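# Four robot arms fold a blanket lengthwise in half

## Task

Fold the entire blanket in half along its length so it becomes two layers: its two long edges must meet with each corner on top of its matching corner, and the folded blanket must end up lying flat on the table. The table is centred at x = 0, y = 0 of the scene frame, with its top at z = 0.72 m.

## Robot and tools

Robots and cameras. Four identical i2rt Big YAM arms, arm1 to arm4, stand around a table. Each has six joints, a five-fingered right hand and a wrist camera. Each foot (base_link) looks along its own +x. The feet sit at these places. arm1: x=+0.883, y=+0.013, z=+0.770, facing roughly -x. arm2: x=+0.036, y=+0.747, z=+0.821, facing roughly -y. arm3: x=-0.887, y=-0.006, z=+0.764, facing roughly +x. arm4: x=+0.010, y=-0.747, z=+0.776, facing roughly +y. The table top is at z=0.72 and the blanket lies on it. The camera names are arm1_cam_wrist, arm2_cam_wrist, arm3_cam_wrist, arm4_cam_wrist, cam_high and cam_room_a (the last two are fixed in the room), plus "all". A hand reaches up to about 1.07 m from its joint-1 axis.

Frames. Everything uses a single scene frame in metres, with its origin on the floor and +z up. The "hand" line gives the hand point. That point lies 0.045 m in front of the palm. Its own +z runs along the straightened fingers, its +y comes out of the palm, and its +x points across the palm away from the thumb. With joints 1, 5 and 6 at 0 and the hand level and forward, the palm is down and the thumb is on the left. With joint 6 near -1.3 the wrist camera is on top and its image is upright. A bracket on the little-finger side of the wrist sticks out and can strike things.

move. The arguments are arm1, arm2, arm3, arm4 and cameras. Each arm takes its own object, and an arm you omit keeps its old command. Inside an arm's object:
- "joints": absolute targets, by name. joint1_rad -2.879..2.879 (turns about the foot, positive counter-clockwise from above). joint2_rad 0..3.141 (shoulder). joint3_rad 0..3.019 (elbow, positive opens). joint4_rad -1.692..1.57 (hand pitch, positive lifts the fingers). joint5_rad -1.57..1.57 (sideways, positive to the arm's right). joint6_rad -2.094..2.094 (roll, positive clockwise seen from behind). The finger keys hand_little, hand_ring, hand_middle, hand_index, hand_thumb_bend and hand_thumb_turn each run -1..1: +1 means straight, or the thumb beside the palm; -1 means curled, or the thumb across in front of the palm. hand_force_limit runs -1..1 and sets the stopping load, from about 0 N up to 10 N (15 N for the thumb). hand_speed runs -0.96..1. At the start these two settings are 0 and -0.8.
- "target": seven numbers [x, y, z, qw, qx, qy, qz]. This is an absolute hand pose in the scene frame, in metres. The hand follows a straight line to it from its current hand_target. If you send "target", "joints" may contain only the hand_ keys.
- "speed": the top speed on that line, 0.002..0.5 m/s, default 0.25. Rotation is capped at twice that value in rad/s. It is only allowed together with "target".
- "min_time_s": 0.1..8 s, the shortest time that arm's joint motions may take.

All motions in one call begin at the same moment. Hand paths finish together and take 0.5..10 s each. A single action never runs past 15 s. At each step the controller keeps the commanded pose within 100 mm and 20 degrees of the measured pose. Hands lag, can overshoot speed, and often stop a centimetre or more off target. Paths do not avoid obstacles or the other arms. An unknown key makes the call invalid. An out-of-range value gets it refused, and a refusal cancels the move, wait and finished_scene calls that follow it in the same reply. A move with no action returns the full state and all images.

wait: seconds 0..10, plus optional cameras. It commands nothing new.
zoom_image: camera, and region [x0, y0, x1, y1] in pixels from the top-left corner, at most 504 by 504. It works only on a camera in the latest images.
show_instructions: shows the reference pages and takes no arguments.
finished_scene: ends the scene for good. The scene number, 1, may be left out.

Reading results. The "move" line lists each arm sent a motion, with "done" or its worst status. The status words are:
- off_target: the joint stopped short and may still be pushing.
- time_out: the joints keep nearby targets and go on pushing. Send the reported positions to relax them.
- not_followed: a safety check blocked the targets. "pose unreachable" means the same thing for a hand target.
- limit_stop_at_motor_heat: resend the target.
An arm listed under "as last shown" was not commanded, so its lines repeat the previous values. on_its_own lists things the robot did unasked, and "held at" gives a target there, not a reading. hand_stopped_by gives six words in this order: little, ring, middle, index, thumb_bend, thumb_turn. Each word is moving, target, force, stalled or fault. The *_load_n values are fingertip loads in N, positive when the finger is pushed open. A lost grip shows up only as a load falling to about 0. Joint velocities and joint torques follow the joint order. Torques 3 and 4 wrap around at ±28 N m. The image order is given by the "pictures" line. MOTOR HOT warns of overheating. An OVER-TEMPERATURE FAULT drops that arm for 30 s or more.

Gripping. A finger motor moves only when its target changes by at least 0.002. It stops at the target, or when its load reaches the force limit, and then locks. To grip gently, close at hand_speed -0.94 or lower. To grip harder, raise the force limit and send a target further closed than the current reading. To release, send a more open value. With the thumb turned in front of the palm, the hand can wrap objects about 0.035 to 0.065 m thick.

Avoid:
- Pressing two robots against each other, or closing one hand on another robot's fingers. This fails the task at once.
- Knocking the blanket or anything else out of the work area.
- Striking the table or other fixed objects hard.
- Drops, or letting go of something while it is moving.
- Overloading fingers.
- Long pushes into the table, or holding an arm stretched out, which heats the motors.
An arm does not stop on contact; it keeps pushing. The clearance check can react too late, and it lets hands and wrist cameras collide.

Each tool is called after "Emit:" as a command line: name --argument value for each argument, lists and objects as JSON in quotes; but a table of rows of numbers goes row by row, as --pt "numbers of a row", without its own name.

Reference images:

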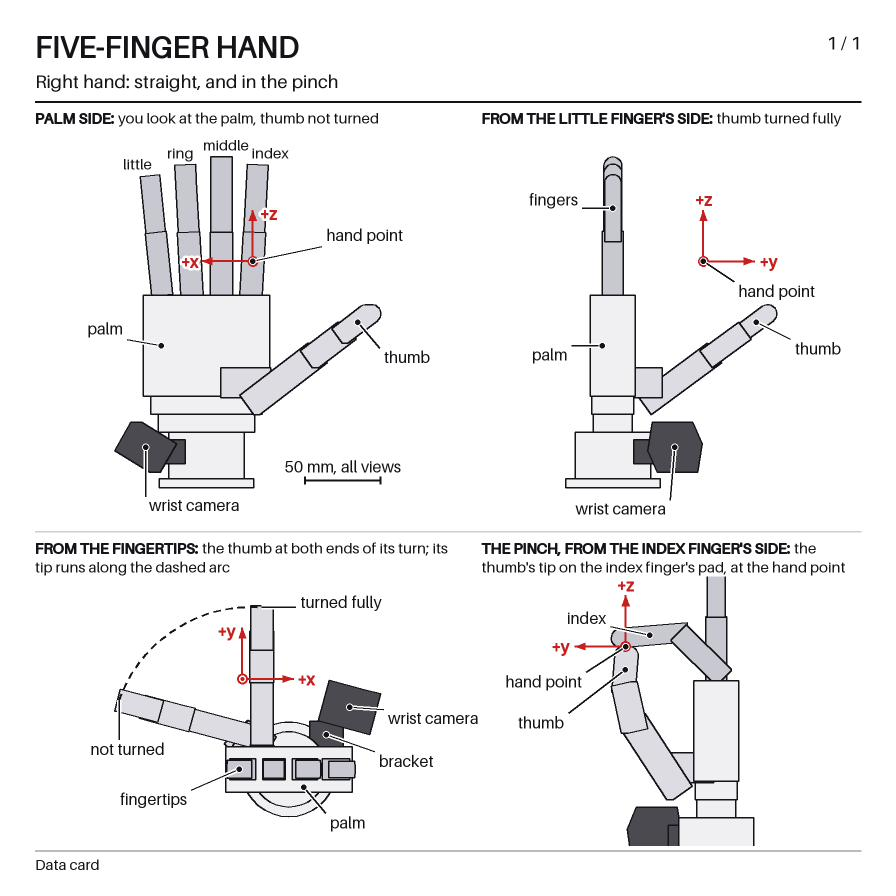

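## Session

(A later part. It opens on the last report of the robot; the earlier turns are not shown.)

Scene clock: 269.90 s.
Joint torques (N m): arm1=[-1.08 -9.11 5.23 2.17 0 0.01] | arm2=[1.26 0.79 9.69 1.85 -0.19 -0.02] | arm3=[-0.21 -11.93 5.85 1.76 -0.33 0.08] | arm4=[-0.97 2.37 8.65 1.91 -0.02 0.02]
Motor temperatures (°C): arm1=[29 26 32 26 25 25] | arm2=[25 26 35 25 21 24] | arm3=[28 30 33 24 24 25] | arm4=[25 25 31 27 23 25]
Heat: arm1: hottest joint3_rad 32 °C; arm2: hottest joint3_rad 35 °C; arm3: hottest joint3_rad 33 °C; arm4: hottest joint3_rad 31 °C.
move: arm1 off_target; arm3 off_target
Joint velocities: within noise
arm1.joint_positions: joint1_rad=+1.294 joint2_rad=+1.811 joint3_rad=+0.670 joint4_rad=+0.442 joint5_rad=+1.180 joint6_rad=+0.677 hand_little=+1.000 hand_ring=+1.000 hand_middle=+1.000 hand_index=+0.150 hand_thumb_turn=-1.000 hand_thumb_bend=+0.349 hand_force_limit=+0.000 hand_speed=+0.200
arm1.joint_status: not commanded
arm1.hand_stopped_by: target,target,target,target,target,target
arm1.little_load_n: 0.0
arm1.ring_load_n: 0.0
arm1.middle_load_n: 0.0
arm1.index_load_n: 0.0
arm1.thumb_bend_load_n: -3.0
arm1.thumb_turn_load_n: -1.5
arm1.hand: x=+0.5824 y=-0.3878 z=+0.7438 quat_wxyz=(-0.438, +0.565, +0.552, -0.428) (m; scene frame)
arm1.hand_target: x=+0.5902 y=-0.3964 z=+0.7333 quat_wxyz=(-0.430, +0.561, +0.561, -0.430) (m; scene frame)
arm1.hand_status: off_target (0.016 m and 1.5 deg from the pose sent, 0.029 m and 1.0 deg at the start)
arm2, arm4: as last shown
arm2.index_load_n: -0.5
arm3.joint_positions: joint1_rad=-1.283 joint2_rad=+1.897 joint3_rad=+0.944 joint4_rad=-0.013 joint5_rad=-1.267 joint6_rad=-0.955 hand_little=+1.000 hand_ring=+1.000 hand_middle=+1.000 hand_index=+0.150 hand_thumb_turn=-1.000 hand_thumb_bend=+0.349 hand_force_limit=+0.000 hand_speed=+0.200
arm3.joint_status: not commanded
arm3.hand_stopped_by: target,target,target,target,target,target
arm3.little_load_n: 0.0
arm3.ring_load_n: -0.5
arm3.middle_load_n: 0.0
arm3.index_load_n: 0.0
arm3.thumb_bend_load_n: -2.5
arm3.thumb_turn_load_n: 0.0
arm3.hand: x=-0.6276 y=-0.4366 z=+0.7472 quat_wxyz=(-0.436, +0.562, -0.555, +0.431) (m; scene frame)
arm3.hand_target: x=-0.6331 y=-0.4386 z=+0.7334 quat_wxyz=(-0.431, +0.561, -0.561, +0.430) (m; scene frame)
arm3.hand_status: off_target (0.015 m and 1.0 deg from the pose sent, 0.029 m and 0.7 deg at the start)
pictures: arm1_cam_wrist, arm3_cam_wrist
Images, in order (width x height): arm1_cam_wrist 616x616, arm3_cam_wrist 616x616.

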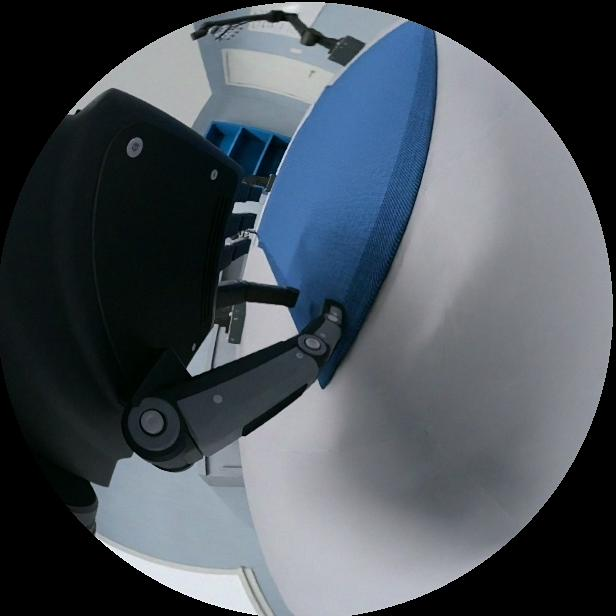

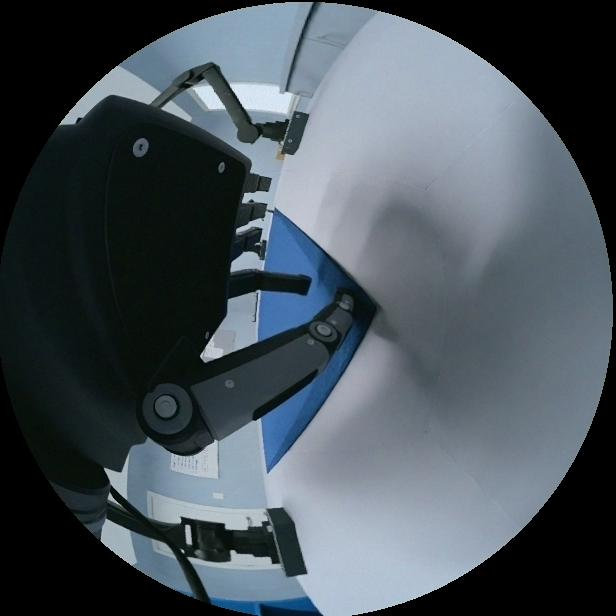

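Emit:
move --arm1 '{"joints": {"hand_index": -0.5, "hand_thumb_bend": -0.3, "hand_speed": -0.5, "hand_force_limit": -0.2}}' --arm3 '{"joints": {"hand_index": -0.5, "hand_thumb_bend": -0.3, "hand_speed": -0.5, "hand_force_limit": -0.2}}' --cameras '["arm1_cam_wrist", "arm3_cam_wrist", "cam_high"]'

Emit:
zoom_image --camera "arm1_cam_wrist" --region '[230, 260, 420, 430]'

Emit:
zoom_image --camera "arm3_cam_wrist" --region '[230, 230, 430, 430]'

Scene clock: 279.90 s.
Joint torques (N m): arm1=[-1.2 -10.17 5.12 2.17 0.13 -0.02] | arm2=[1.44 0.38 9.87 1.8 -0.22 -0.05] | arm3=[-0.21 -12.86 5.74 1.78 -0.69 0.08] | arm4=[-0.73 2.37 8.57 1.99 -0.01 0.03]
Motor temperatures (°C): arm1=[29 26 31 26 25 25] | arm2=[25 26 35 25 21 24] | arm3=[28 30 33 24 24 25] | arm4=[25 25 31 27 23 25]
Heat: arm1: hottest joint3_rad 31 °C; arm2: hottest joint3_rad 35 °C; arm3: hottest joint3_rad 33 °C; arm4: hottest joint3_rad 31 °C.
move: arm1 off_target; arm3 off_target
Joint velocities: within noise
arm1.joint_positions: joint1_rad=+1.296 joint2_rad=+1.824 joint3_rad=+0.670 joint4_rad=+0.442 joint5_rad=+1.176 joint6_rad=+0.680 hand_little=+1.000 hand_ring=+1.000 hand_middle=+1.000 hand_index=-0.258 hand_thumb_turn=-1.000 hand_thumb_bend=+0.120 hand_force_limit=-0.200 hand_speed=-0.500
arm1.joint_status: hand_index off_target (ended at -0.258, target -0.500); hand_thumb_bend off_target (ended at +0.120, target -0.300); the others done
arm1.hand_stopped_by: target,target,target,force,force,target
arm1.little_load_n: 0.0
arm1.ring_load_n: -0.5
arm1.middle_load_n: 0.0
arm1.index_load_n: 5.0
arm1.thumb_bend_load_n: 6.5
arm1.thumb_turn_load_n: 0.0
arm1.hand: x=+0.5840 y=-0.3872 z=+0.7380 quat_wxyz=(-0.438, +0.564, +0.556, -0.425) (m; scene frame)
arm1.hand_target: x=+0.5902 y=-0.3964 z=+0.7332 quat_wxyz=(-0.430, +0.561, +0.561, -0.430) (m; scene frame)
arm1.hand_status: not commanded
arm2, arm4: as last shown
arm2.index_load_n: 0.0
arm2.thumb_turn_load_n: -0.5
arm3.joint_positions: joint1_rad=-1.283 joint2_rad=+1.908 joint3_rad=+0.944 joint4_rad=-0.013 joint5_rad=-1.259 joint6_rad=-0.956 hand_little=+1.000 hand_ring=+1.000 hand_middle=+1.000 hand_index=-0.212 hand_thumb_turn=-1.000 hand_thumb_bend=-0.300 hand_force_limit=-0.200 hand_speed=-0.500
arm3.joint_status: hand_index off_target (ended at -0.212, target -0.500); the others done
arm3.hand_stopped_by: target,target,target,force,target,target
arm3.little_load_n: 0.0
arm3.ring_load_n: -0.5
arm3.middle_load_n: 0.0
arm3.index_load_n: 0.0
arm3.thumb_bend_load_n: 0.0
arm3.thumb_turn_load_n: 0.0
arm3.hand: x=-0.6285 y=-0.4360 z=+0.7412 quat_wxyz=(-0.435, +0.561, -0.560, +0.427) (m; scene frame)
arm3.hand_target: x=-0.6331 y=-0.4386 z=+0.7333 quat_wxyz=(-0.431, +0.561, -0.561, +0.430) (m; scene frame)
arm3.hand_status: not commanded
pictures: arm1_cam_wrist, arm3_cam_wrist, cam_high
Images, in order (width x height): arm1_cam_wrist 616x616, arm3_cam_wrist 616x616, cam_high 504x504.

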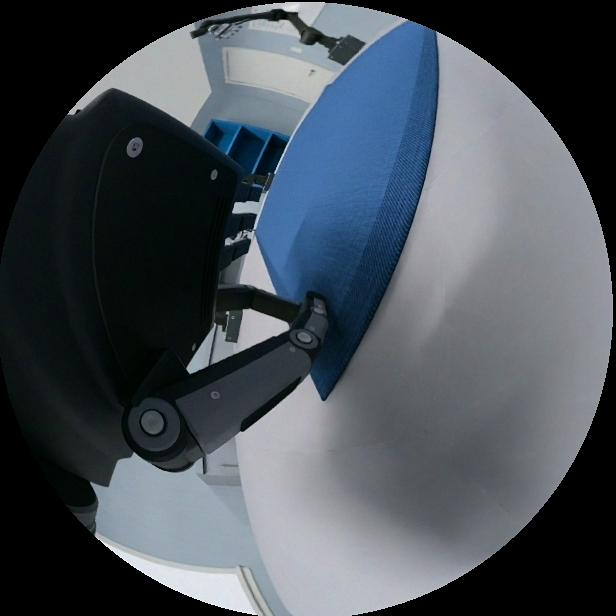

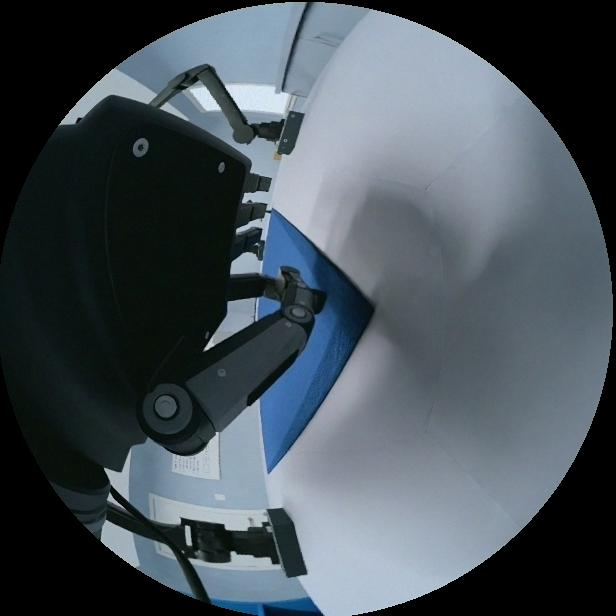

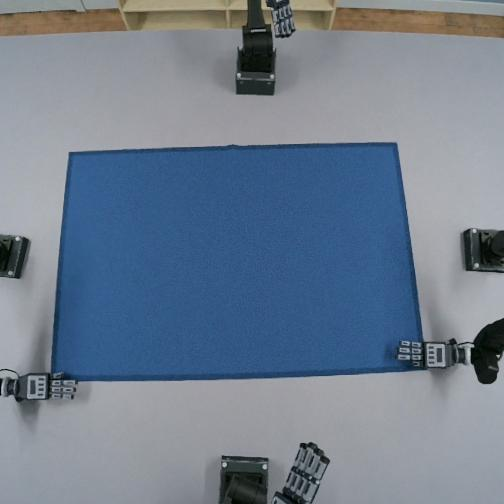

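Scaled by 2.653 from the camera's 616x616 image, which has a finer 880x880 frame.

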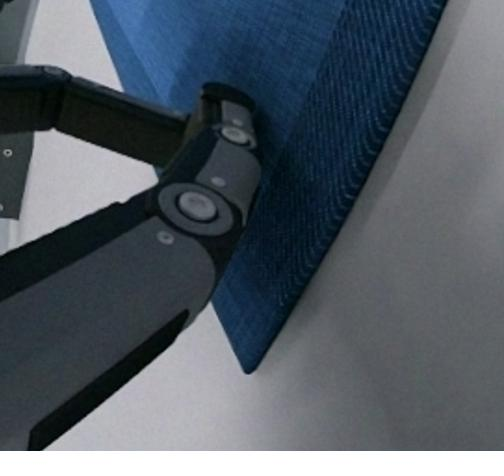

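Scaled by 2.520 from the camera's 616x616 image, which has a finer 880x880 frame.

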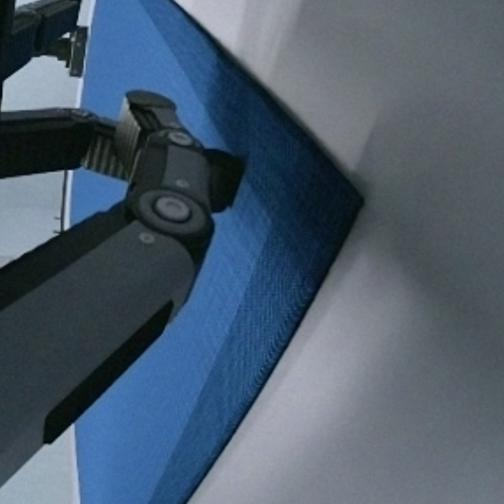

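Emit:
move --arm1 '{"target": [0.592, -0.400, 0.745, 0.4305, -0.561, -0.561, 0.4305], "speed": 0.1, "joints": {"hand_index": 0.15, "hand_thumb_bend": 0.35}}' --arm3 '{"target": [-0.634, -0.441, 0.745, 0.4305, -0.561, 0.561, -0.4305], "speed": 0.1, "joints": {"hand_index": 0.15, "hand_thumb_bend": 0.35}}'

Emit:
move --arm1 '{"target": [0.592, -0.400, 0.712, 0.4305, -0.561, -0.561, 0.4305], "speed": 0.05}' --arm3 '{"target": [-0.634, -0.441, 0.712, 0.4305, -0.561, 0.561, -0.4305], "speed": 0.05}' --cameras '["arm1_cam_wrist"]'

Emit:
zoom_image --camera "arm1_cam_wrist" --region '[230, 260, 420, 430]'

Emit:
move --arm1 '{"joints": {"hand_index": -0.5, "hand_thumb_bend": -0.1, "hand_speed": -0.5, "hand_force_limit": 0.0}}' --arm3 '{"joints": {"hand_index": -0.5, "hand_thumb_bend": -0.1, "hand_speed": -0.5, "hand_force_limit": 0.0}}' --cameras '["arm1_cam_wrist", "arm3_cam_wrist", "cam_high"]'

Emit:
zoom_image --camera "arm1_cam_wrist" --region '[230, 260, 420, 430]'

Emit:
zoom_image --camera "arm3_cam_wrist" --region '[230, 230, 430, 430]'

Scene clock: 299.60 s.
Joint torques (N m): arm1=[-0.97 -11.58 5.79 0.94 0.08 -0.06] | arm2=[1.2 0.56 9.7 1.84 -0.24 -0.04] | arm3=[-0.32 -13.98 6.57 0.53 -0.22 0.08] | arm4=[-0.73 2.49 8.59 1.89 -0.02 0.02]
Motor temperatures (°C): arm1=[29 26 31 26 25 25] | arm2=[24 26 35 25 21 24] | arm3=[28 30 32 24 24 25] | arm4=[25 25 31 27 23 25]
Heat: arm1: hottest joint3_rad 31 °C; arm2: hottest joint3_rad 35 °C; arm3: hottest joint3_rad 32 °C; arm4: hottest joint3_rad 31 °C.
move: arm1 off_target; arm3 done
Joint velocities: within noise
arm1.joint_positions: joint1_rad=+1.299 joint2_rad=+1.807 joint3_rad=+0.672 joint4_rad=+0.418 joint5_rad=+1.183 joint6_rad=+0.694 hand_little=+1.000 hand_ring=+1.000 hand_middle=+1.000 hand_index=+0.150 hand_thumb_turn=-1.000 hand_thumb_bend=+0.348 hand_force_limit=-0.200 hand_speed=-0.500
arm1.joint_status: all done
arm1.hand_stopped_by: target,target,target,target,target,target
arm1.little_load_n: 0.0
arm1.ring_load_n: 0.0
arm1.middle_load_n: 0.0
arm1.index_load_n: 0.0
arm1.thumb_bend_load_n: -3.0
arm1.thumb_turn_load_n: 0.0
arm1.hand: x=+0.5846 y=-0.3877 z=+0.7441 quat_wxyz=(-0.438, +0.566, +0.553, -0.426) (m; scene frame)
arm1.hand_target: x=+0.5920 y=-0.3998 z=+0.7451 quat_wxyz=(-0.430, +0.561, +0.561, -0.431) (m; scene frame)
arm1.hand_status: off_target (0.014 m and 1.5 deg from the pose sent, 0.017 m and 1.2 deg at the start)
arm2, arm4: as last shown
arm2.little_load_n: -0.5
arm2.index_load_n: -0.5
arm2.thumb_turn_load_n: 0.0
arm3.joint_positions: joint1_rad=-1.285 joint2_rad=+1.898 joint3_rad=+0.944 joint4_rad=-0.024 joint5_rad=-1.271 joint6_rad=-0.961 hand_little=+1.000 hand_ring=+1.000 hand_middle=+1.000 hand_index=+0.150 hand_thumb_turn=-1.000 hand_thumb_bend=+0.347 hand_force_limit=-0.200 hand_speed=-0.500
arm3.joint_status: all done
arm3.hand_stopped_by: target,target,target,target,target,target
arm3.little_load_n: 0.0
arm3.ring_load_n: 0.0
arm3.middle_load_n: 0.0
arm3.index_load_n: -0.5
arm3.thumb_bend_load_n: -3.5
arm3.thumb_turn_load_n: 0.0
arm3.hand: x=-0.6283 y=-0.4348 z=+0.7470 quat_wxyz=(-0.439, +0.561, -0.555, +0.429) (m; scene frame)
arm3.hand_target: x=-0.6340 y=-0.4408 z=+0.7449 quat_wxyz=(-0.431, +0.561, -0.561, +0.431) (m; scene frame)
arm3.hand_status: done (0.009 m and 1.2 deg from the pose sent, 0.008 m and 0.7 deg at the start)
pictures: none

Scene clock: 300.77 s.
Joint torques (N m): arm1=[-1.14 -7.12 4.66 1.51 -0.75 -0.03] | arm2=[1.79 0.73 9.66 1.87 -0.21 -0.04] | arm3=[-0.38 -9.29 6.04 1.8 0.75 0] | arm4=[-0.79 2.32 8.55 1.91 0 0.02]
Motor temperatures (°C): arm1=[29 26 30 26 25 25] | arm2=[24 26 35 25 21 24] | arm3=[28 30 32 24 24 25] | arm4=[25 25 31 27 23 25]
Heat: arm1: hottest joint3_rad 30 °C; arm2: hottest joint3_rad 35 °C; arm3: hottest joint3_rad 32 °C; arm4: hottest joint3_rad 31 °C.
move: arm1 off_target; arm3 off_target
Joint velocities: within noise
arm1.joint_positions: joint1_rad=+1.301 joint2_rad=+1.847 joint3_rad=+0.683 joint4_rad=+0.501 joint5_rad=+1.206 joint6_rad=+0.694 hand_little=+1.000 hand_ring=+1.000 hand_middle=+1.000 hand_index=+0.150 hand_thumb_turn=-1.000 hand_thumb_bend=+0.347 hand_force_limit=-0.200 hand_speed=-0.500
arm1.joint_status: not commanded
arm1.hand_stopped_by: target,target,target,target,target,target
arm1.little_load_n: 0.0
arm1.ring_load_n: 0.0
arm1.middle_load_n: 0.0
arm1.index_load_n: 0.0
arm1.thumb_bend_load_n: -9.0
arm1.thumb_turn_load_n: -4.0
arm1.hand: x=+0.5799 y=-0.3960 z=+0.7425 quat_wxyz=(-0.437, +0.574, +0.532, -0.444) (m; scene frame)
arm1.hand_target: x=+0.5926 y=-0.3981 z=+0.7135 quat_wxyz=(-0.431, +0.561, +0.561, -0.430) (m; scene frame)
arm1.hand_status: off_target (0.033 m and 4.0 deg from the pose sent, 0.035 m and 1.5 deg at the start)
arm2, arm4: as last shown
arm2.little_load_n: 0.0
arm2.index_load_n: 0.0
arm3.joint_positions: joint1_rad=-1.285 joint2_rad=+1.915 joint3_rad=+0.944 joint4_rad=+0.021 joint5_rad=-1.293 joint6_rad=-0.959 hand_little=+1.000 hand_ring=+1.000 hand_middle=+1.000 hand_index=+0.150 hand_thumb_turn=-1.000 hand_thumb_bend=+0.346 hand_force_limit=-0.200 hand_speed=-0.500
arm3.joint_status: not commanded
arm3.hand_stopped_by: target,target,target,target,target,target
arm3.little_load_n: 0.0
arm3.ring_load_n: 0.0
arm3.middle_load_n: 0.0
arm3.index_load_n: 0.0
arm3.thumb_bend_load_n: -8.0
arm3.thumb_turn_load_n: 1.0
arm3.hand: x=-0.6260 y=-0.4372 z=+0.7445 quat_wxyz=(-0.442, +0.564, -0.542, +0.439) (m; scene frame)
arm3.hand_target: x=-0.6346 y=-0.4390 z=+0.7136 quat_wxyz=(-0.431, +0.561, -0.561, +0.430) (m; scene frame)
arm3.hand_status: off_target (0.034 m and 2.7 deg from the pose sent, 0.036 m and 1.2 deg at the start)
pictures: arm1_cam_wrist
Images, in order (width x height): arm1_cam_wrist 616x616.

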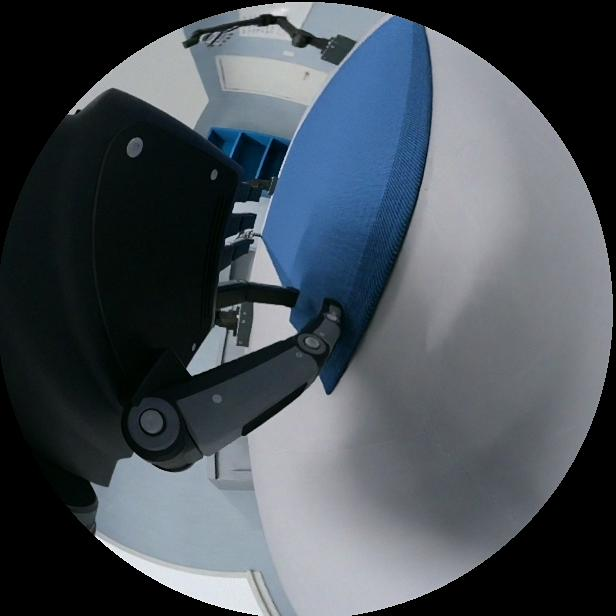

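Scaled by 2.653 from the camera's 616x616 image, which has a finer 880x880 frame.

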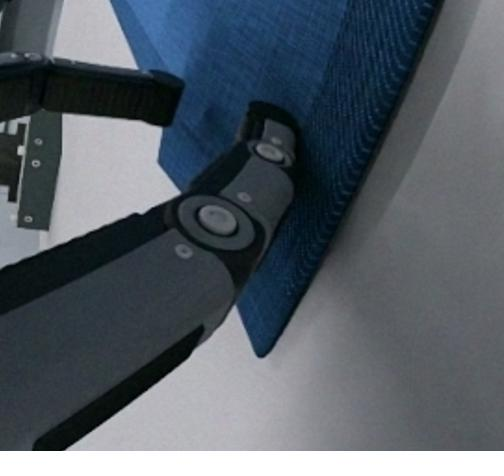

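Scene clock: 301.73 s.
Joint torques (N m): arm1=[-1.44 -8.47 4.4 1.48 -0.52 -0.13] | arm2=[1.32 0.38 9.7 1.89 -0.22 -0.04] | arm3=[-0.03 -10.58 5.91 1.58 0.43 0] | arm4=[-0.79 2.32 8.61 1.94 0 0.02]
Motor temperatures (°C): arm1=[29 26 30 26 25 25] | arm2=[24 26 35 25 21 24] | arm3=[28 30 32 24 24 25] | arm4=[25 25 31 27 23 25]
Heat: arm1: hottest joint3_rad 30 °C; arm2: hottest joint3_rad 35 °C; arm3: hottest joint3_rad 32 °C; arm4: hottest joint3_rad 31 °C.
move: arm1 off_target; arm3 off_target
Joint velocities: within noise
arm1.joint_positions: joint1_rad=+1.306 joint2_rad=+1.863 joint3_rad=+0.685 joint4_rad=+0.501 joint5_rad=+1.200 joint6_rad=+0.703 hand_little=+1.000 hand_ring=+1.000 hand_middle=+1.000 hand_index=-0.301 hand_thumb_turn=-1.000 hand_thumb_bend=+0.097 hand_force_limit=+0.000 hand_speed=-0.500
arm1.joint_status: hand_index off_target (ended at -0.301, target -0.500); hand_thumb_bend off_target (ended at +0.097, target -0.100); the others done
arm1.hand_stopped_by: target,target,target,force,force,target
arm1.little_load_n: -0.5
arm1.ring_load_n: -0.5
arm1.middle_load_n: 0.0
arm1.index_load_n: 6.0
arm1.thumb_bend_load_n: 9.0
arm1.thumb_turn_load_n: -6.5
arm1.hand: x=+0.5827 y=-0.3975 z=+0.7355 quat_wxyz=(-0.434, +0.573, +0.536, -0.443) (m; scene frame)
arm1.hand_target: x=+0.5926 y=-0.3982 z=+0.7136 quat_wxyz=(-0.431, +0.561, +0.561, -0.430) (m; scene frame)
arm1.hand_status: not commanded
arm2.joint_positions: joint1_rad=+0.156 joint2_rad=+0.624 joint3_rad=+1.341 joint4_rad=-1.620 joint5_rad=-0.214 joint6_rad=-0.808 hand_little=+1.000 hand_ring=+1.000 hand_middle=+1.000 hand_index=+1.000 hand_thumb_turn=+1.000 hand_thumb_bend=+1.000 hand_force_limit=+0.000 hand_speed=-0.800
arm2.joint_status: not commanded
arm2.hand_stopped_by: target,target,target,target,target,target
arm2.little_load_n: 0.0
arm2.ring_load_n: 0.0
arm2.middle_load_n: 0.0
arm2.index_load_n: 0.0
arm2.thumb_bend_load_n: 0.0
arm2.thumb_turn_load_n: 0.0
arm2.hand: x=+0.0775 y=+0.5925 z=+1.2282 quat_wxyz=(+0.019, +0.452, -0.825, +0.339) (m; scene frame)
arm2.hand_target: x=+0.0778 y=+0.5914 z=+1.2376 quat_wxyz=(+0.024, +0.451, -0.821, +0.350) (m; scene frame)
arm2.hand_status: not commanded
arm3.joint_positions: joint1_rad=-1.288 joint2_rad=+1.929 joint3_rad=+0.944 joint4_rad=+0.026 joint5_rad=-1.286 joint6_rad=-0.959 hand_little=+1.000 hand_ring=+1.000 hand_middle=+1.000 hand_index=-0.254 hand_thumb_turn=-1.000 hand_thumb_bend=+0.098 hand_force_limit=+0.000 hand_speed=-0.500
arm3.joint_status: hand_index off_target (ended at -0.254, target -0.500); hand_thumb_bend off_target (ended at +0.098, target -0.100); the others done
arm3.hand_stopped_by: target,target,target,force,force,target
arm3.little_load_n: 0.0
arm3.ring_load_n: 0.0
arm3.middle_load_n: 0.0
arm3.index_load_n: 5.5
arm3.thumb_bend_load_n: 10.0
arm3.thumb_turn_load_n: 0.0
arm3.hand: x=-0.6282 y=-0.4375 z=+0.7372 quat_wxyz=(-0.440, +0.562, -0.548, +0.436) (m; scene frame)
arm3.hand_target: x=-0.6347 y=-0.4390 z=+0.7135 quat_wxyz=(-0.431, +0.561, -0.561, +0.430) (m; scene frame)
arm3.hand_status: not commanded
arm4.joint_positions: joint1_rad=-0.354 joint2_rad=+0.646 joint3_rad=+1.604 joint4_rad=-1.162 joint5_rad=+0.015 joint6_rad=-1.239 hand_little=+1.000 hand_ring=+1.000 hand_middle=+1.000 hand_index=+1.000 hand_thumb_turn=+1.000 hand_thumb_bend=+1.000 hand_force_limit=+0.000 hand_speed=-0.800
arm4.joint_status: not commanded
arm4.hand_stopped_by: target,target,target,target,target,target
arm4.little_load_n: 0.0
arm4.ring_load_n: 0.0
arm4.middle_load_n: 0.0
arm4.index_load_n: 0.0
arm4.thumb_bend_load_n: 0.0
arm4.thumb_turn_load_n: 0.0
arm4.hand: x=+0.1450 y=-0.5525 z=+1.4000 quat_wxyz=(-0.428, +0.709, +0.313, +0.465) (m; scene frame)
arm4.hand_target: x=+0.1437 y=-0.5556 z=+1.4085 quat_wxyz=(-0.433, +0.703, +0.311, +0.471) (m; scene frame)
arm4.hand_status: not commanded
pictures: arm1_cam_wrist, arm3_cam_wrist, cam_high
Images, in order (width x height): arm1_cam_wrist 616x616, arm3_cam_wrist 616x616, cam_high 504x504.

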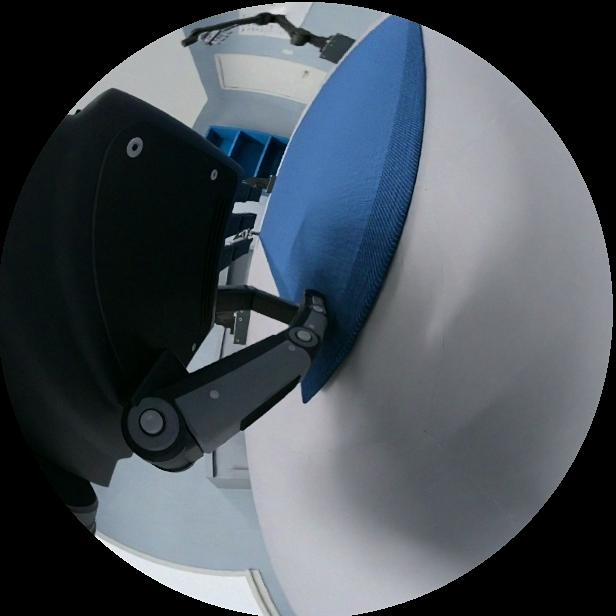

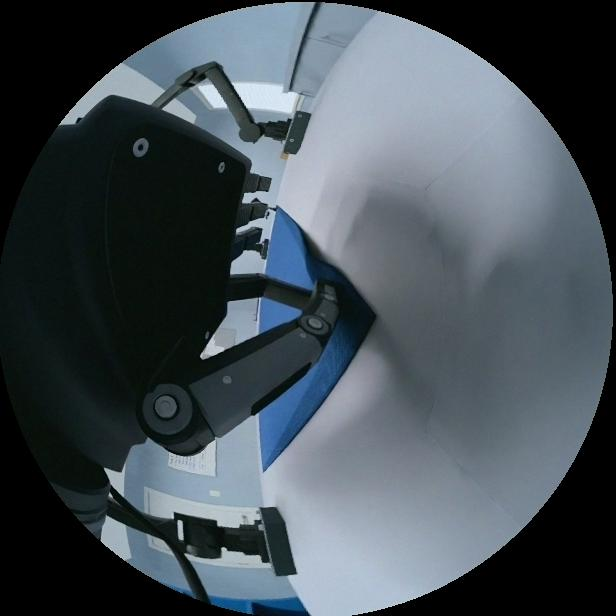

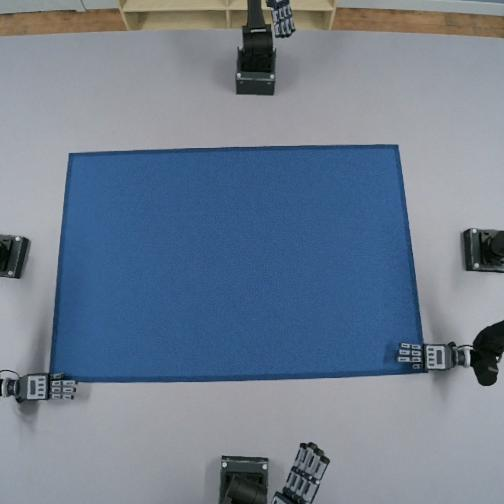

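Scaled by 2.653 from the camera's 616x616 image, which has a finer 880x880 frame.

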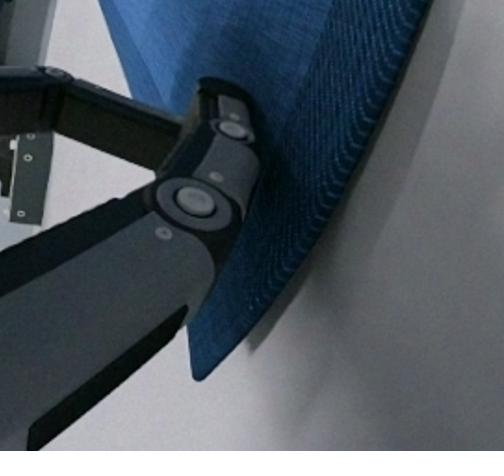

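Scaled by 2.520 from the camera's 616x616 image, which has a finer 880x880 frame.

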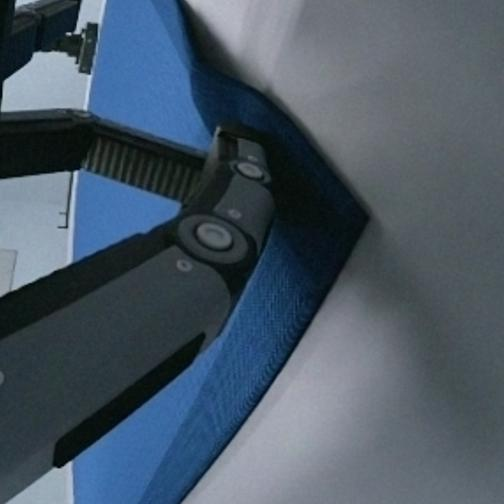

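Emit:
move --arm1 '{"target": [0.590, -0.398, 0.79, 0.4305, -0.561, -0.561, 0.4305], "speed": 0.08}' --arm3 '{"target": [-0.634, -0.439, 0.79, 0.4305, -0.561, 0.561, -0.4305], "speed": 0.08}' --cameras '["arm1_cam_wrist", "arm3_cam_wrist", "cam_room_a"]'

Emit:
zoom_image --camera "arm1_cam_wrist" --region '[230, 240, 460, 430]'

Emit:
zoom_image --camera "arm3_cam_wrist" --region '[230, 230, 430, 430]'

Scene clock: 310.03 s.
Joint torques (N m): arm1=[-2.02 -11.52 6.26 1.31 0.26 -0.18] | arm2=[1.32 0.79 9.65 1.84 -0.2 -0.04] | arm3=[0.03 -14.56 7.95 0.54 -0.7 0.09] | arm4=[-0.79 2.26 8.58 1.89 0 0.02]
Motor temperatures (°C): arm1=[29 26 30 26 25 25] | arm2=[24 25 35 25 21 24] | arm3=[28 30 32 24 24 25] | arm4=[25 25 31 27 23 25]
Heat: arm1: hottest joint3_rad 30 °C; arm2: hottest joint3_rad 35 °C; arm3: hottest joint3_rad 32 °C; arm4: hottest joint3_rad 31 °C.
move: arm1 done; arm3 off_target
Joint velocities: within noise
arm1.joint_positions: joint1_rad=+1.306 joint2_rad=+1.678 joint3_rad=+0.685 joint4_rad=+0.278 joint5_rad=+1.174 joint6_rad=+0.694 hand_little=+1.000 hand_ring=+1.000 hand_middle=+1.000 hand_index=-0.301 hand_thumb_turn=-1.000 hand_thumb_bend=+0.097 hand_force_limit=+0.000 hand_speed=-0.500
arm1.joint_status: not commanded
arm1.hand_stopped_by: target,target,target,force,force,target
arm1.little_load_n: 0.0
arm1.ring_load_n: 0.0
arm1.middle_load_n: 0.0
arm1.index_load_n: 5.5
arm1.thumb_bend_load_n: 9.5
arm1.thumb_turn_load_n: -6.5
arm1.hand: x=+0.5877 y=-0.3928 z=+0.7862 quat_wxyz=(-0.433, +0.564, +0.557, -0.429) (m; scene frame)
arm1.hand_target: x=+0.5901 y=-0.3981 z=+0.7901 quat_wxyz=(-0.430, +0.561, +0.561, -0.431) (m; scene frame)
arm1.hand_status: done (0.007 m and 0.7 deg from the pose sent, 0.055 m and 3.5 deg at the start)
arm2, arm4: as last shown
arm3.joint_positions: joint1_rad=-1.288 joint2_rad=+1.804 joint3_rad=+0.944 joint4_rad=-0.137 joint5_rad=-1.259 joint6_rad=-0.959 hand_little=+1.000 hand_ring=+1.000 hand_middle=+1.000 hand_index=-0.254 hand_thumb_turn=-1.000 hand_thumb_bend=+0.098 hand_force_limit=+0.000 hand_speed=-0.500
arm3.joint_status: not commanded
arm3.hand_stopped_by: target,target,target,force,force,target
arm3.little_load_n: 0.0
arm3.ring_load_n: 0.0
arm3.middle_load_n: 0.0
arm3.index_load_n: 6.0
arm3.thumb_bend_load_n: 9.0
arm3.thumb_turn_load_n: 0.0
arm3.hand: x=-0.6319 y=-0.4302 z=+0.7826 quat_wxyz=(-0.438, +0.557, -0.565, +0.422) (m; scene frame)
arm3.hand_target: x=-0.6341 y=-0.4388 z=+0.7900 quat_wxyz=(-0.430, +0.561, -0.561, +0.431) (m; scene frame)
arm3.hand_status: off_target (0.012 m and 1.4 deg from the pose sent, 0.053 m and 2.0 deg at the start)
pictures: arm1_cam_wrist, arm3_cam_wrist, cam_room_a
Images, in order (width x height): arm1_cam_wrist 616x616, arm3_cam_wrist 616x616, cam_room_a 504x504.

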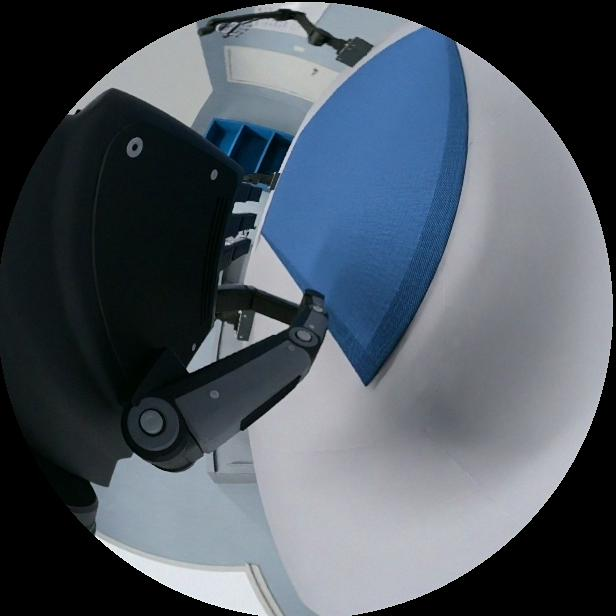

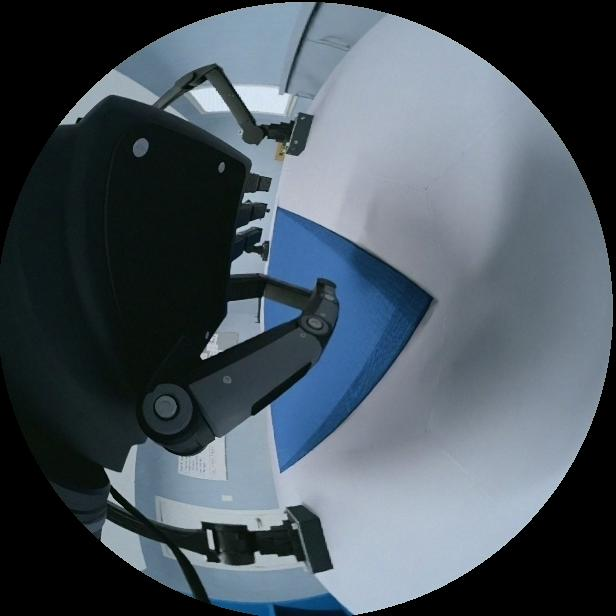

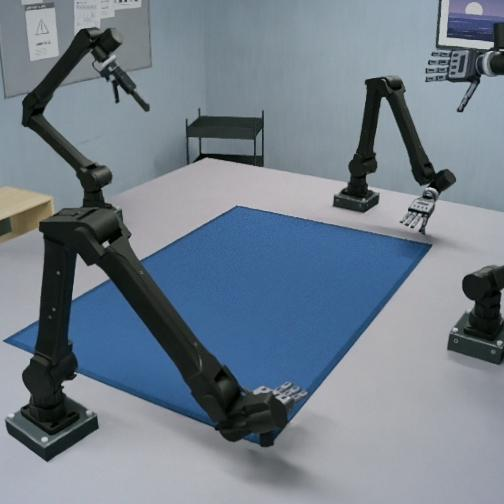

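Scaled by 2.191 from the camera's 616x616 image, which has a finer 880x880 frame.

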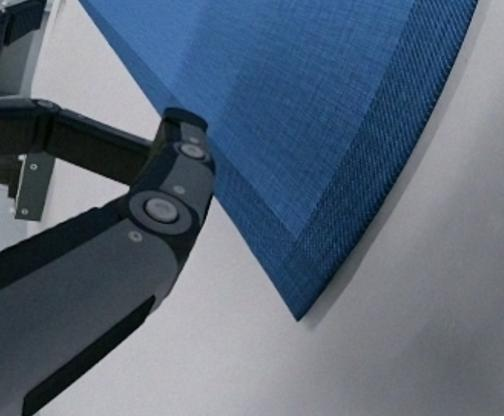

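Scaled by 2.520 from the camera's 616x616 image, which has a finer 880x880 frame.

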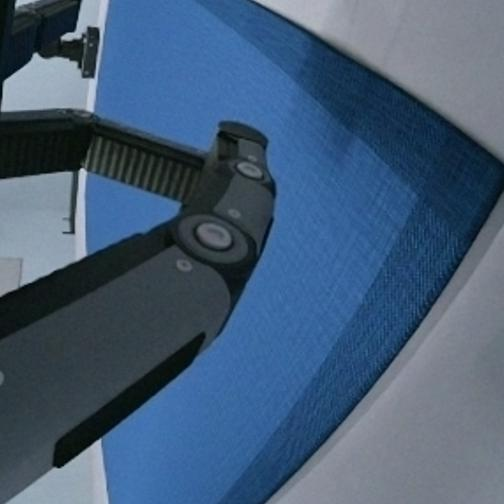

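Emit:
move --arm1 '{"target": [0.613, -0.407, 0.78, 0.3695, -0.6029, -0.6029, 0.3695], "speed": 0.15, "joints": {"hand_index": 0.2, "hand_thumb_bend": 0.6, "hand_speed": 0.2}}' --arm3 '{"target": [-0.653, -0.445, 0.78, 0.3695, -0.6029, 0.6029, -0.3695], "speed": 0.15, "joints": {"hand_index": 0.2, "hand_thumb_bend": 0.6, "hand_speed": 0.2}}' --cameras '["arm1_cam_wrist", "arm3_cam_wrist", "cam_high"]'

Emit:
zoom_image --camera "arm1_cam_wrist" --region '[230, 240, 460, 430]'

Emit:
zoom_image --camera "arm3_cam_wrist" --region '[230, 230, 460, 430]'

Emit:
zoom_image --camera "cam_high" --region '[380, 320, 480, 400]'

Emit:
zoom_image --camera "cam_high" --region '[10, 340, 110, 420]'

Scene clock: 378.00 s.
Joint torques (N m): arm1=[-1.96 -11.87 9.05 0.99 0.36 -0.01] | arm2=[1.38 0.5 9.73 1.88 -0.22 -0.04] | arm3=[1.03 -14.92 10.48 0.25 -0.72 0.09] | arm4=[-0.73 2.26 8.69 1.94 0 0.02]
Motor temperatures (°C): arm1=[29 26 30 25 25 25] | arm2=[24 25 35 25 21 24] | arm3=[28 31 33 24 24 25] | arm4=[25 25 32 27 23 25]
Heat: arm1: hottest joint3_rad 30 °C; arm2: hottest joint3_rad 35 °C; arm3: hottest joint3_rad 33 °C; arm4: hottest joint3_rad 32 °C.
move: arm1 off_target; arm3 off_target
Joint velocities: within noise
arm1.joint_positions: joint1_rad=+1.306 joint2_rad=+1.636 joint3_rad=+0.754 joint4_rad=-0.174 joint5_rad=+1.017 joint6_rad=+0.952 hand_little=+1.000 hand_ring=+1.000 hand_middle=+1.000 hand_index=+0.200 hand_thumb_turn=-1.000 hand_thumb_bend=+0.600 hand_force_limit=+0.000 hand_speed=+0.200
arm1.joint_status: all done
arm1.hand_stopped_by: target,target,target,target,target,target
arm1.little_load_n: 0.0
arm1.ring_load_n: 0.0
arm1.middle_load_n: 0.0
arm1.index_load_n: 0.0
arm1.thumb_bend_load_n: 0.0
arm1.thumb_turn_load_n: 0.0
arm1.hand: x=+0.6159 y=-0.3872 z=+0.7639 quat_wxyz=(-0.381, +0.597, +0.612, -0.353) (m; scene frame)
arm1.hand_target: x=+0.6134 y=-0.4065 z=+0.7804 quat_wxyz=(-0.369, +0.603, +0.603, -0.370) (m; scene frame)
arm1.hand_status: off_target (0.026 m and 2.6 deg from the pose sent, 0.030 m and 12.1 deg at the start)
arm2, arm4: as last shown
arm3.joint_positions: joint1_rad=-1.288 joint2_rad=+1.788 joint3_rad=+1.003 joint4_rad=-0.466 joint5_rad=-1.069 joint6_rad=-1.162 hand_little=+1.000 hand_ring=+1.000 hand_middle=+1.000 hand_index=+0.200 hand_thumb_turn=-1.000 hand_thumb_bend=+0.600 hand_force_limit=+0.000 hand_speed=+0.200
arm3.joint_status: all done
arm3.hand_stopped_by: target,target,target,target,target,target
arm3.little_load_n: 0.0
arm3.ring_load_n: 0.0
arm3.middle_load_n: 0.0
arm3.index_load_n: 0.0
arm3.thumb_bend_load_n: -0.5
arm3.thumb_turn_load_n: 0.0
arm3.hand: x=-0.6587 y=-0.4266 z=+0.7636 quat_wxyz=(-0.381, +0.591, -0.617, +0.354) (m; scene frame)
arm3.hand_target: x=-0.6532 y=-0.4443 z=+0.7803 quat_wxyz=(-0.369, +0.603, -0.603, +0.370) (m; scene frame)
arm3.hand_status: off_target (0.025 m and 3.1 deg from the pose sent, 0.026 m and 12.1 deg at the start)
pictures: arm1_cam_wrist, arm3_cam_wrist, cam_high
Images, in order (width x height): arm1_cam_wrist 616x616, arm3_cam_wrist 616x616, cam_high 504x504.

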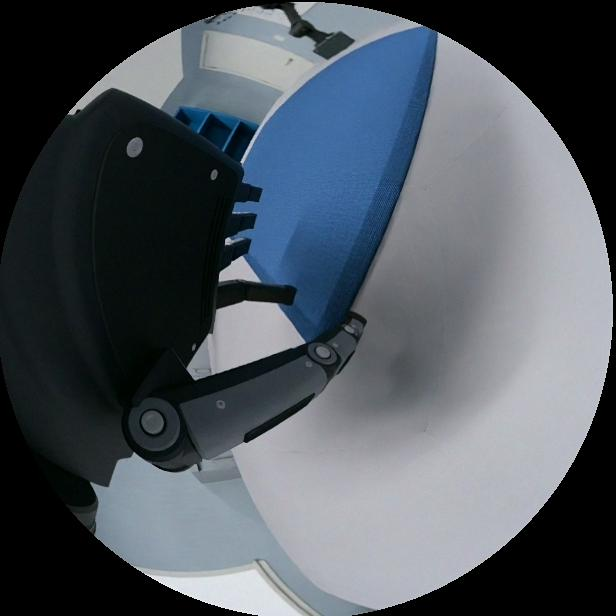

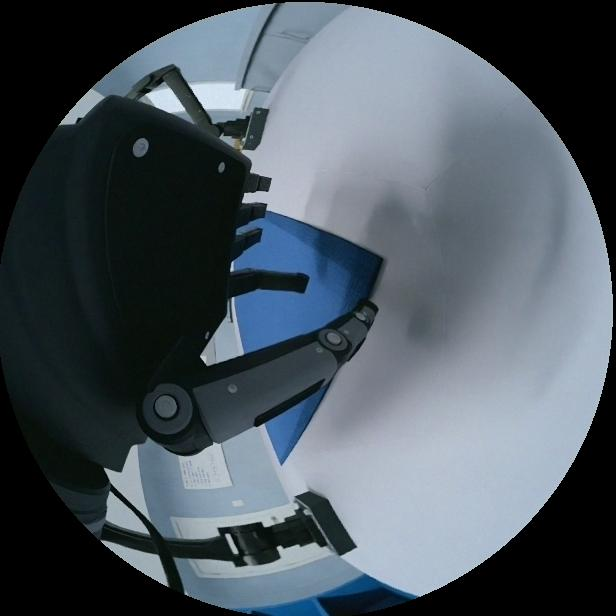

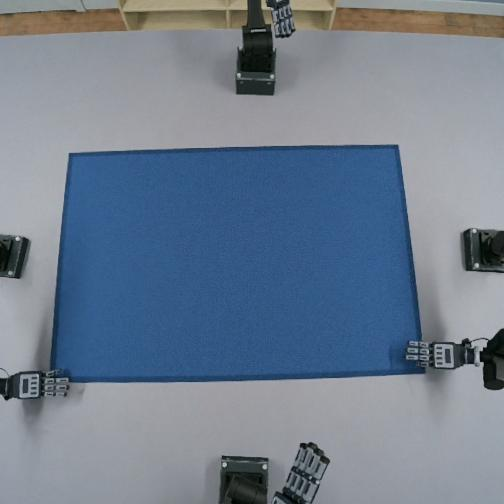

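Scaled by 2.191 from the camera's 616x616 image, which has a finer 880x880 frame.

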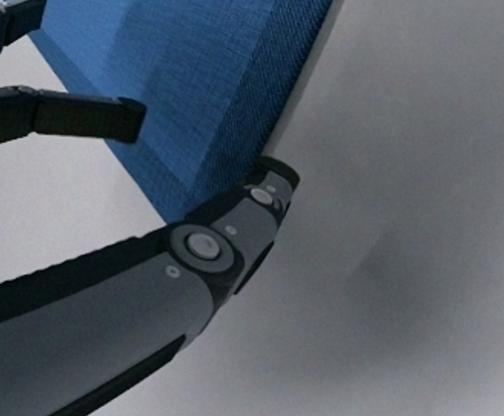

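Scaled by 2.191 from the camera's 616x616 image, which has a finer 880x880 frame.

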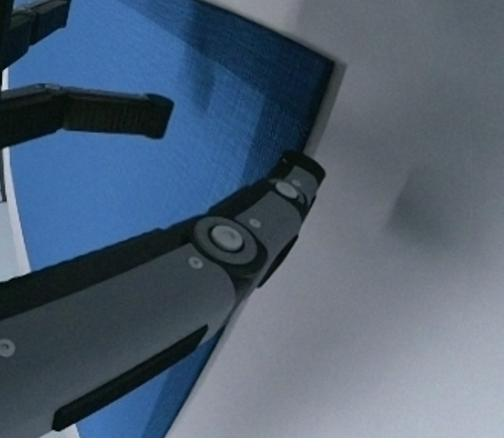

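Scaled by 5.040.

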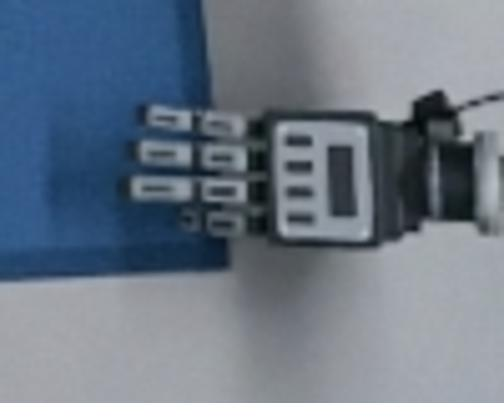

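Scaled by 5.040.

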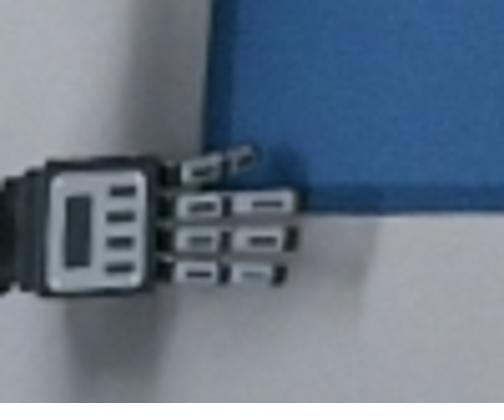

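Emit:
move --arm1 '{"target": [0.613, -0.415, 0.75, 0.3695, -0.6029, -0.6029, 0.3695], "speed": 0.08}' --arm3 '{"target": [-0.653, -0.452, 0.75, 0.3695, -0.6029, 0.6029, -0.3695], "speed": 0.08}' --cameras '["arm1_cam_wrist", "arm3_cam_wrist"]'

Emit:
zoom_image --camera "arm1_cam_wrist" --region '[230, 240, 460, 430]'

Emit:
zoom_image --camera "arm3_cam_wrist" --region '[230, 230, 460, 430]'

Scene clock: 386.63 s.
Joint torques (N m): arm1=[-1.67 -10.23 8.25 2.09 0.35 0] | arm2=[1.38 0.62 9.77 1.92 -0.24 -0.05] | arm3=[0.79 -12.51 9.87 1.46 -0.63 0.08] | arm4=[-0.79 2.37 8.59 1.95 -0.02 0.02]
Motor temperatures (°C): arm1=[29 26 31 25 25 25] | arm2=[24 25 35 25 21 24] | arm3=[28 31 33 24 24 25] | arm4=[25 25 32 27 23 25]
Heat: arm1: hottest joint3_rad 31 °C; arm2: hottest joint3_rad 35 °C; arm3: hottest joint3_rad 33 °C; arm4: hottest joint3_rad 32 °C.
move: arm1 off_target; arm3 off_target
Joint velocities: within noise
arm1.joint_positions: joint1_rad=+1.308 joint2_rad=+1.700 joint3_rad=+0.767 joint4_rad=-0.126 joint5_rad=+1.021 joint6_rad=+0.964 hand_little=+1.000 hand_ring=+1.000 hand_middle=+1.000 hand_index=+0.200 hand_thumb_turn=-1.000 hand_thumb_bend=+0.600 hand_force_limit=+0.000 hand_speed=+0.200
arm1.joint_status: not commanded
arm1.hand_stopped_by: target,target,target,target,target,target
arm1.little_load_n: 0.0
arm1.ring_load_n: 0.0
arm1.middle_load_n: 0.0
arm1.index_load_n: 0.0
arm1.thumb_bend_load_n: 0.0
arm1.thumb_turn_load_n: 0.0
arm1.hand: x=+0.6136 y=-0.3947 z=+0.7453 quat_wxyz=(-0.380, +0.600, +0.608, -0.354) (m; scene frame)
arm1.hand_target: x=+0.6135 y=-0.4144 z=+0.7504 quat_wxyz=(-0.369, +0.603, +0.603, -0.369) (m; scene frame)
arm1.hand_status: off_target (0.021 m and 2.3 deg from the pose sent, 0.031 m and 2.6 deg at the start)
arm2, arm4: as last shown
arm2.little_load_n: -0.5
arm3.joint_positions: joint1_rad=-1.288 joint2_rad=+1.828 joint3_rad=+1.014 joint4_rad=-0.432 joint5_rad=-1.072 joint6_rad=-1.168 hand_little=+1.000 hand_ring=+1.000 hand_middle=+1.000 hand_index=+0.200 hand_thumb_turn=-1.000 hand_thumb_bend=+0.600 hand_force_limit=+0.000 hand_speed=+0.200
arm3.joint_status: not commanded
arm3.hand_stopped_by: target,target,target,target,target,target
arm3.little_load_n: -0.5
arm3.ring_load_n: 0.0
arm3.middle_load_n: 0.0
arm3.index_load_n: 0.0
arm3.thumb_bend_load_n: -0.5
arm3.thumb_turn_load_n: 0.0
arm3.hand: x=-0.6571 y=-0.4335 z=+0.7496 quat_wxyz=(-0.381, +0.593, -0.613, +0.357) (m; scene frame)
arm3.hand_target: x=-0.6533 y=-0.4513 z=+0.7505 quat_wxyz=(-0.370, +0.603, -0.603, +0.370) (m; scene frame)
arm3.hand_status: off_target (0.019 m and 2.5 deg from the pose sent, 0.029 m and 3.1 deg at the start)
arm4.thumb_turn_load_n: -0.5
pictures: arm1_cam_wrist, arm3_cam_wrist
Images, in order (width x height): arm1_cam_wrist 616x616, arm3_cam_wrist 616x616.

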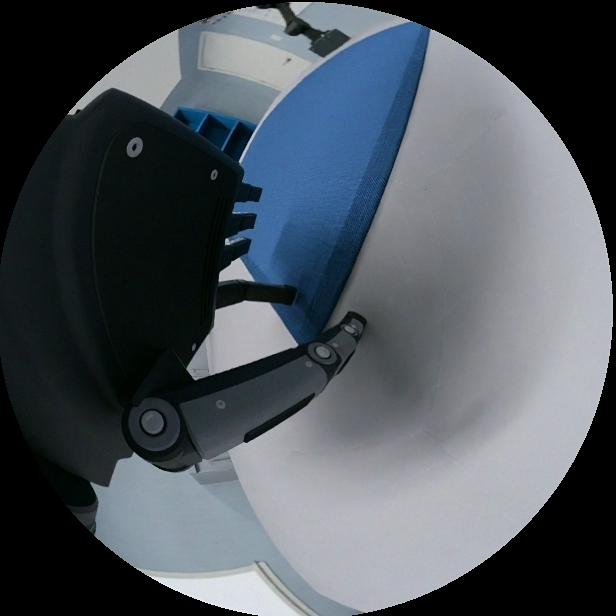

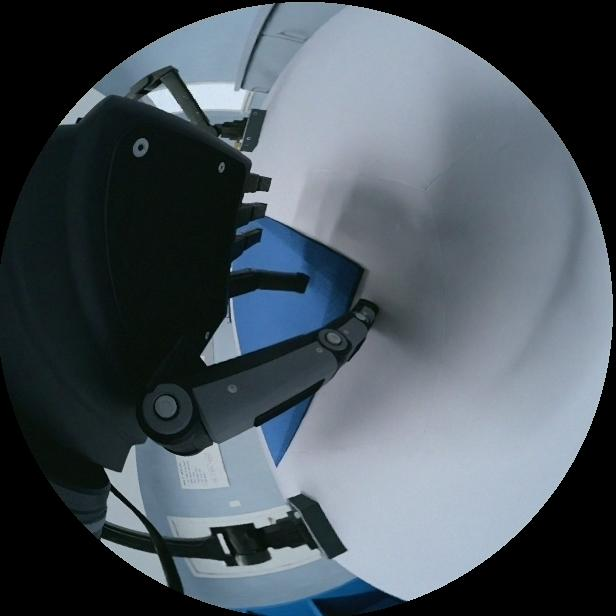

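Scaled by 2.191 from the camera's 616x616 image, which has a finer 880x880 frame.

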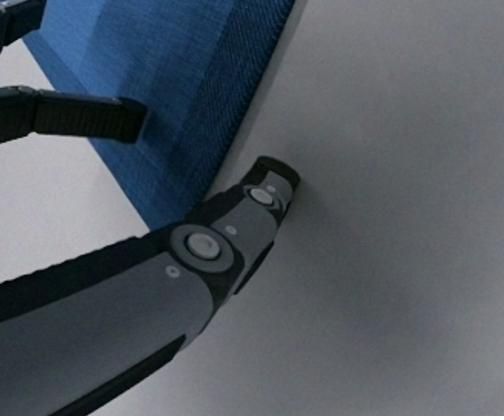

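Scaled by 2.191 from the camera's 616x616 image, which has a finer 880x880 frame.

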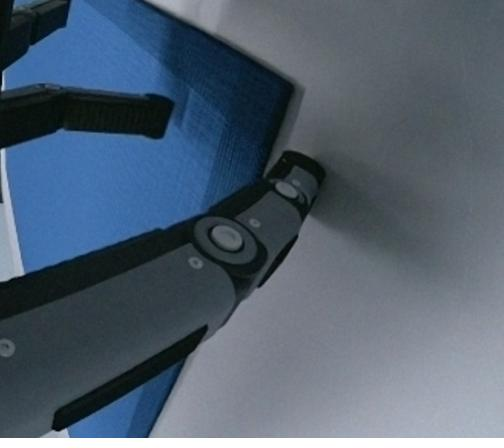

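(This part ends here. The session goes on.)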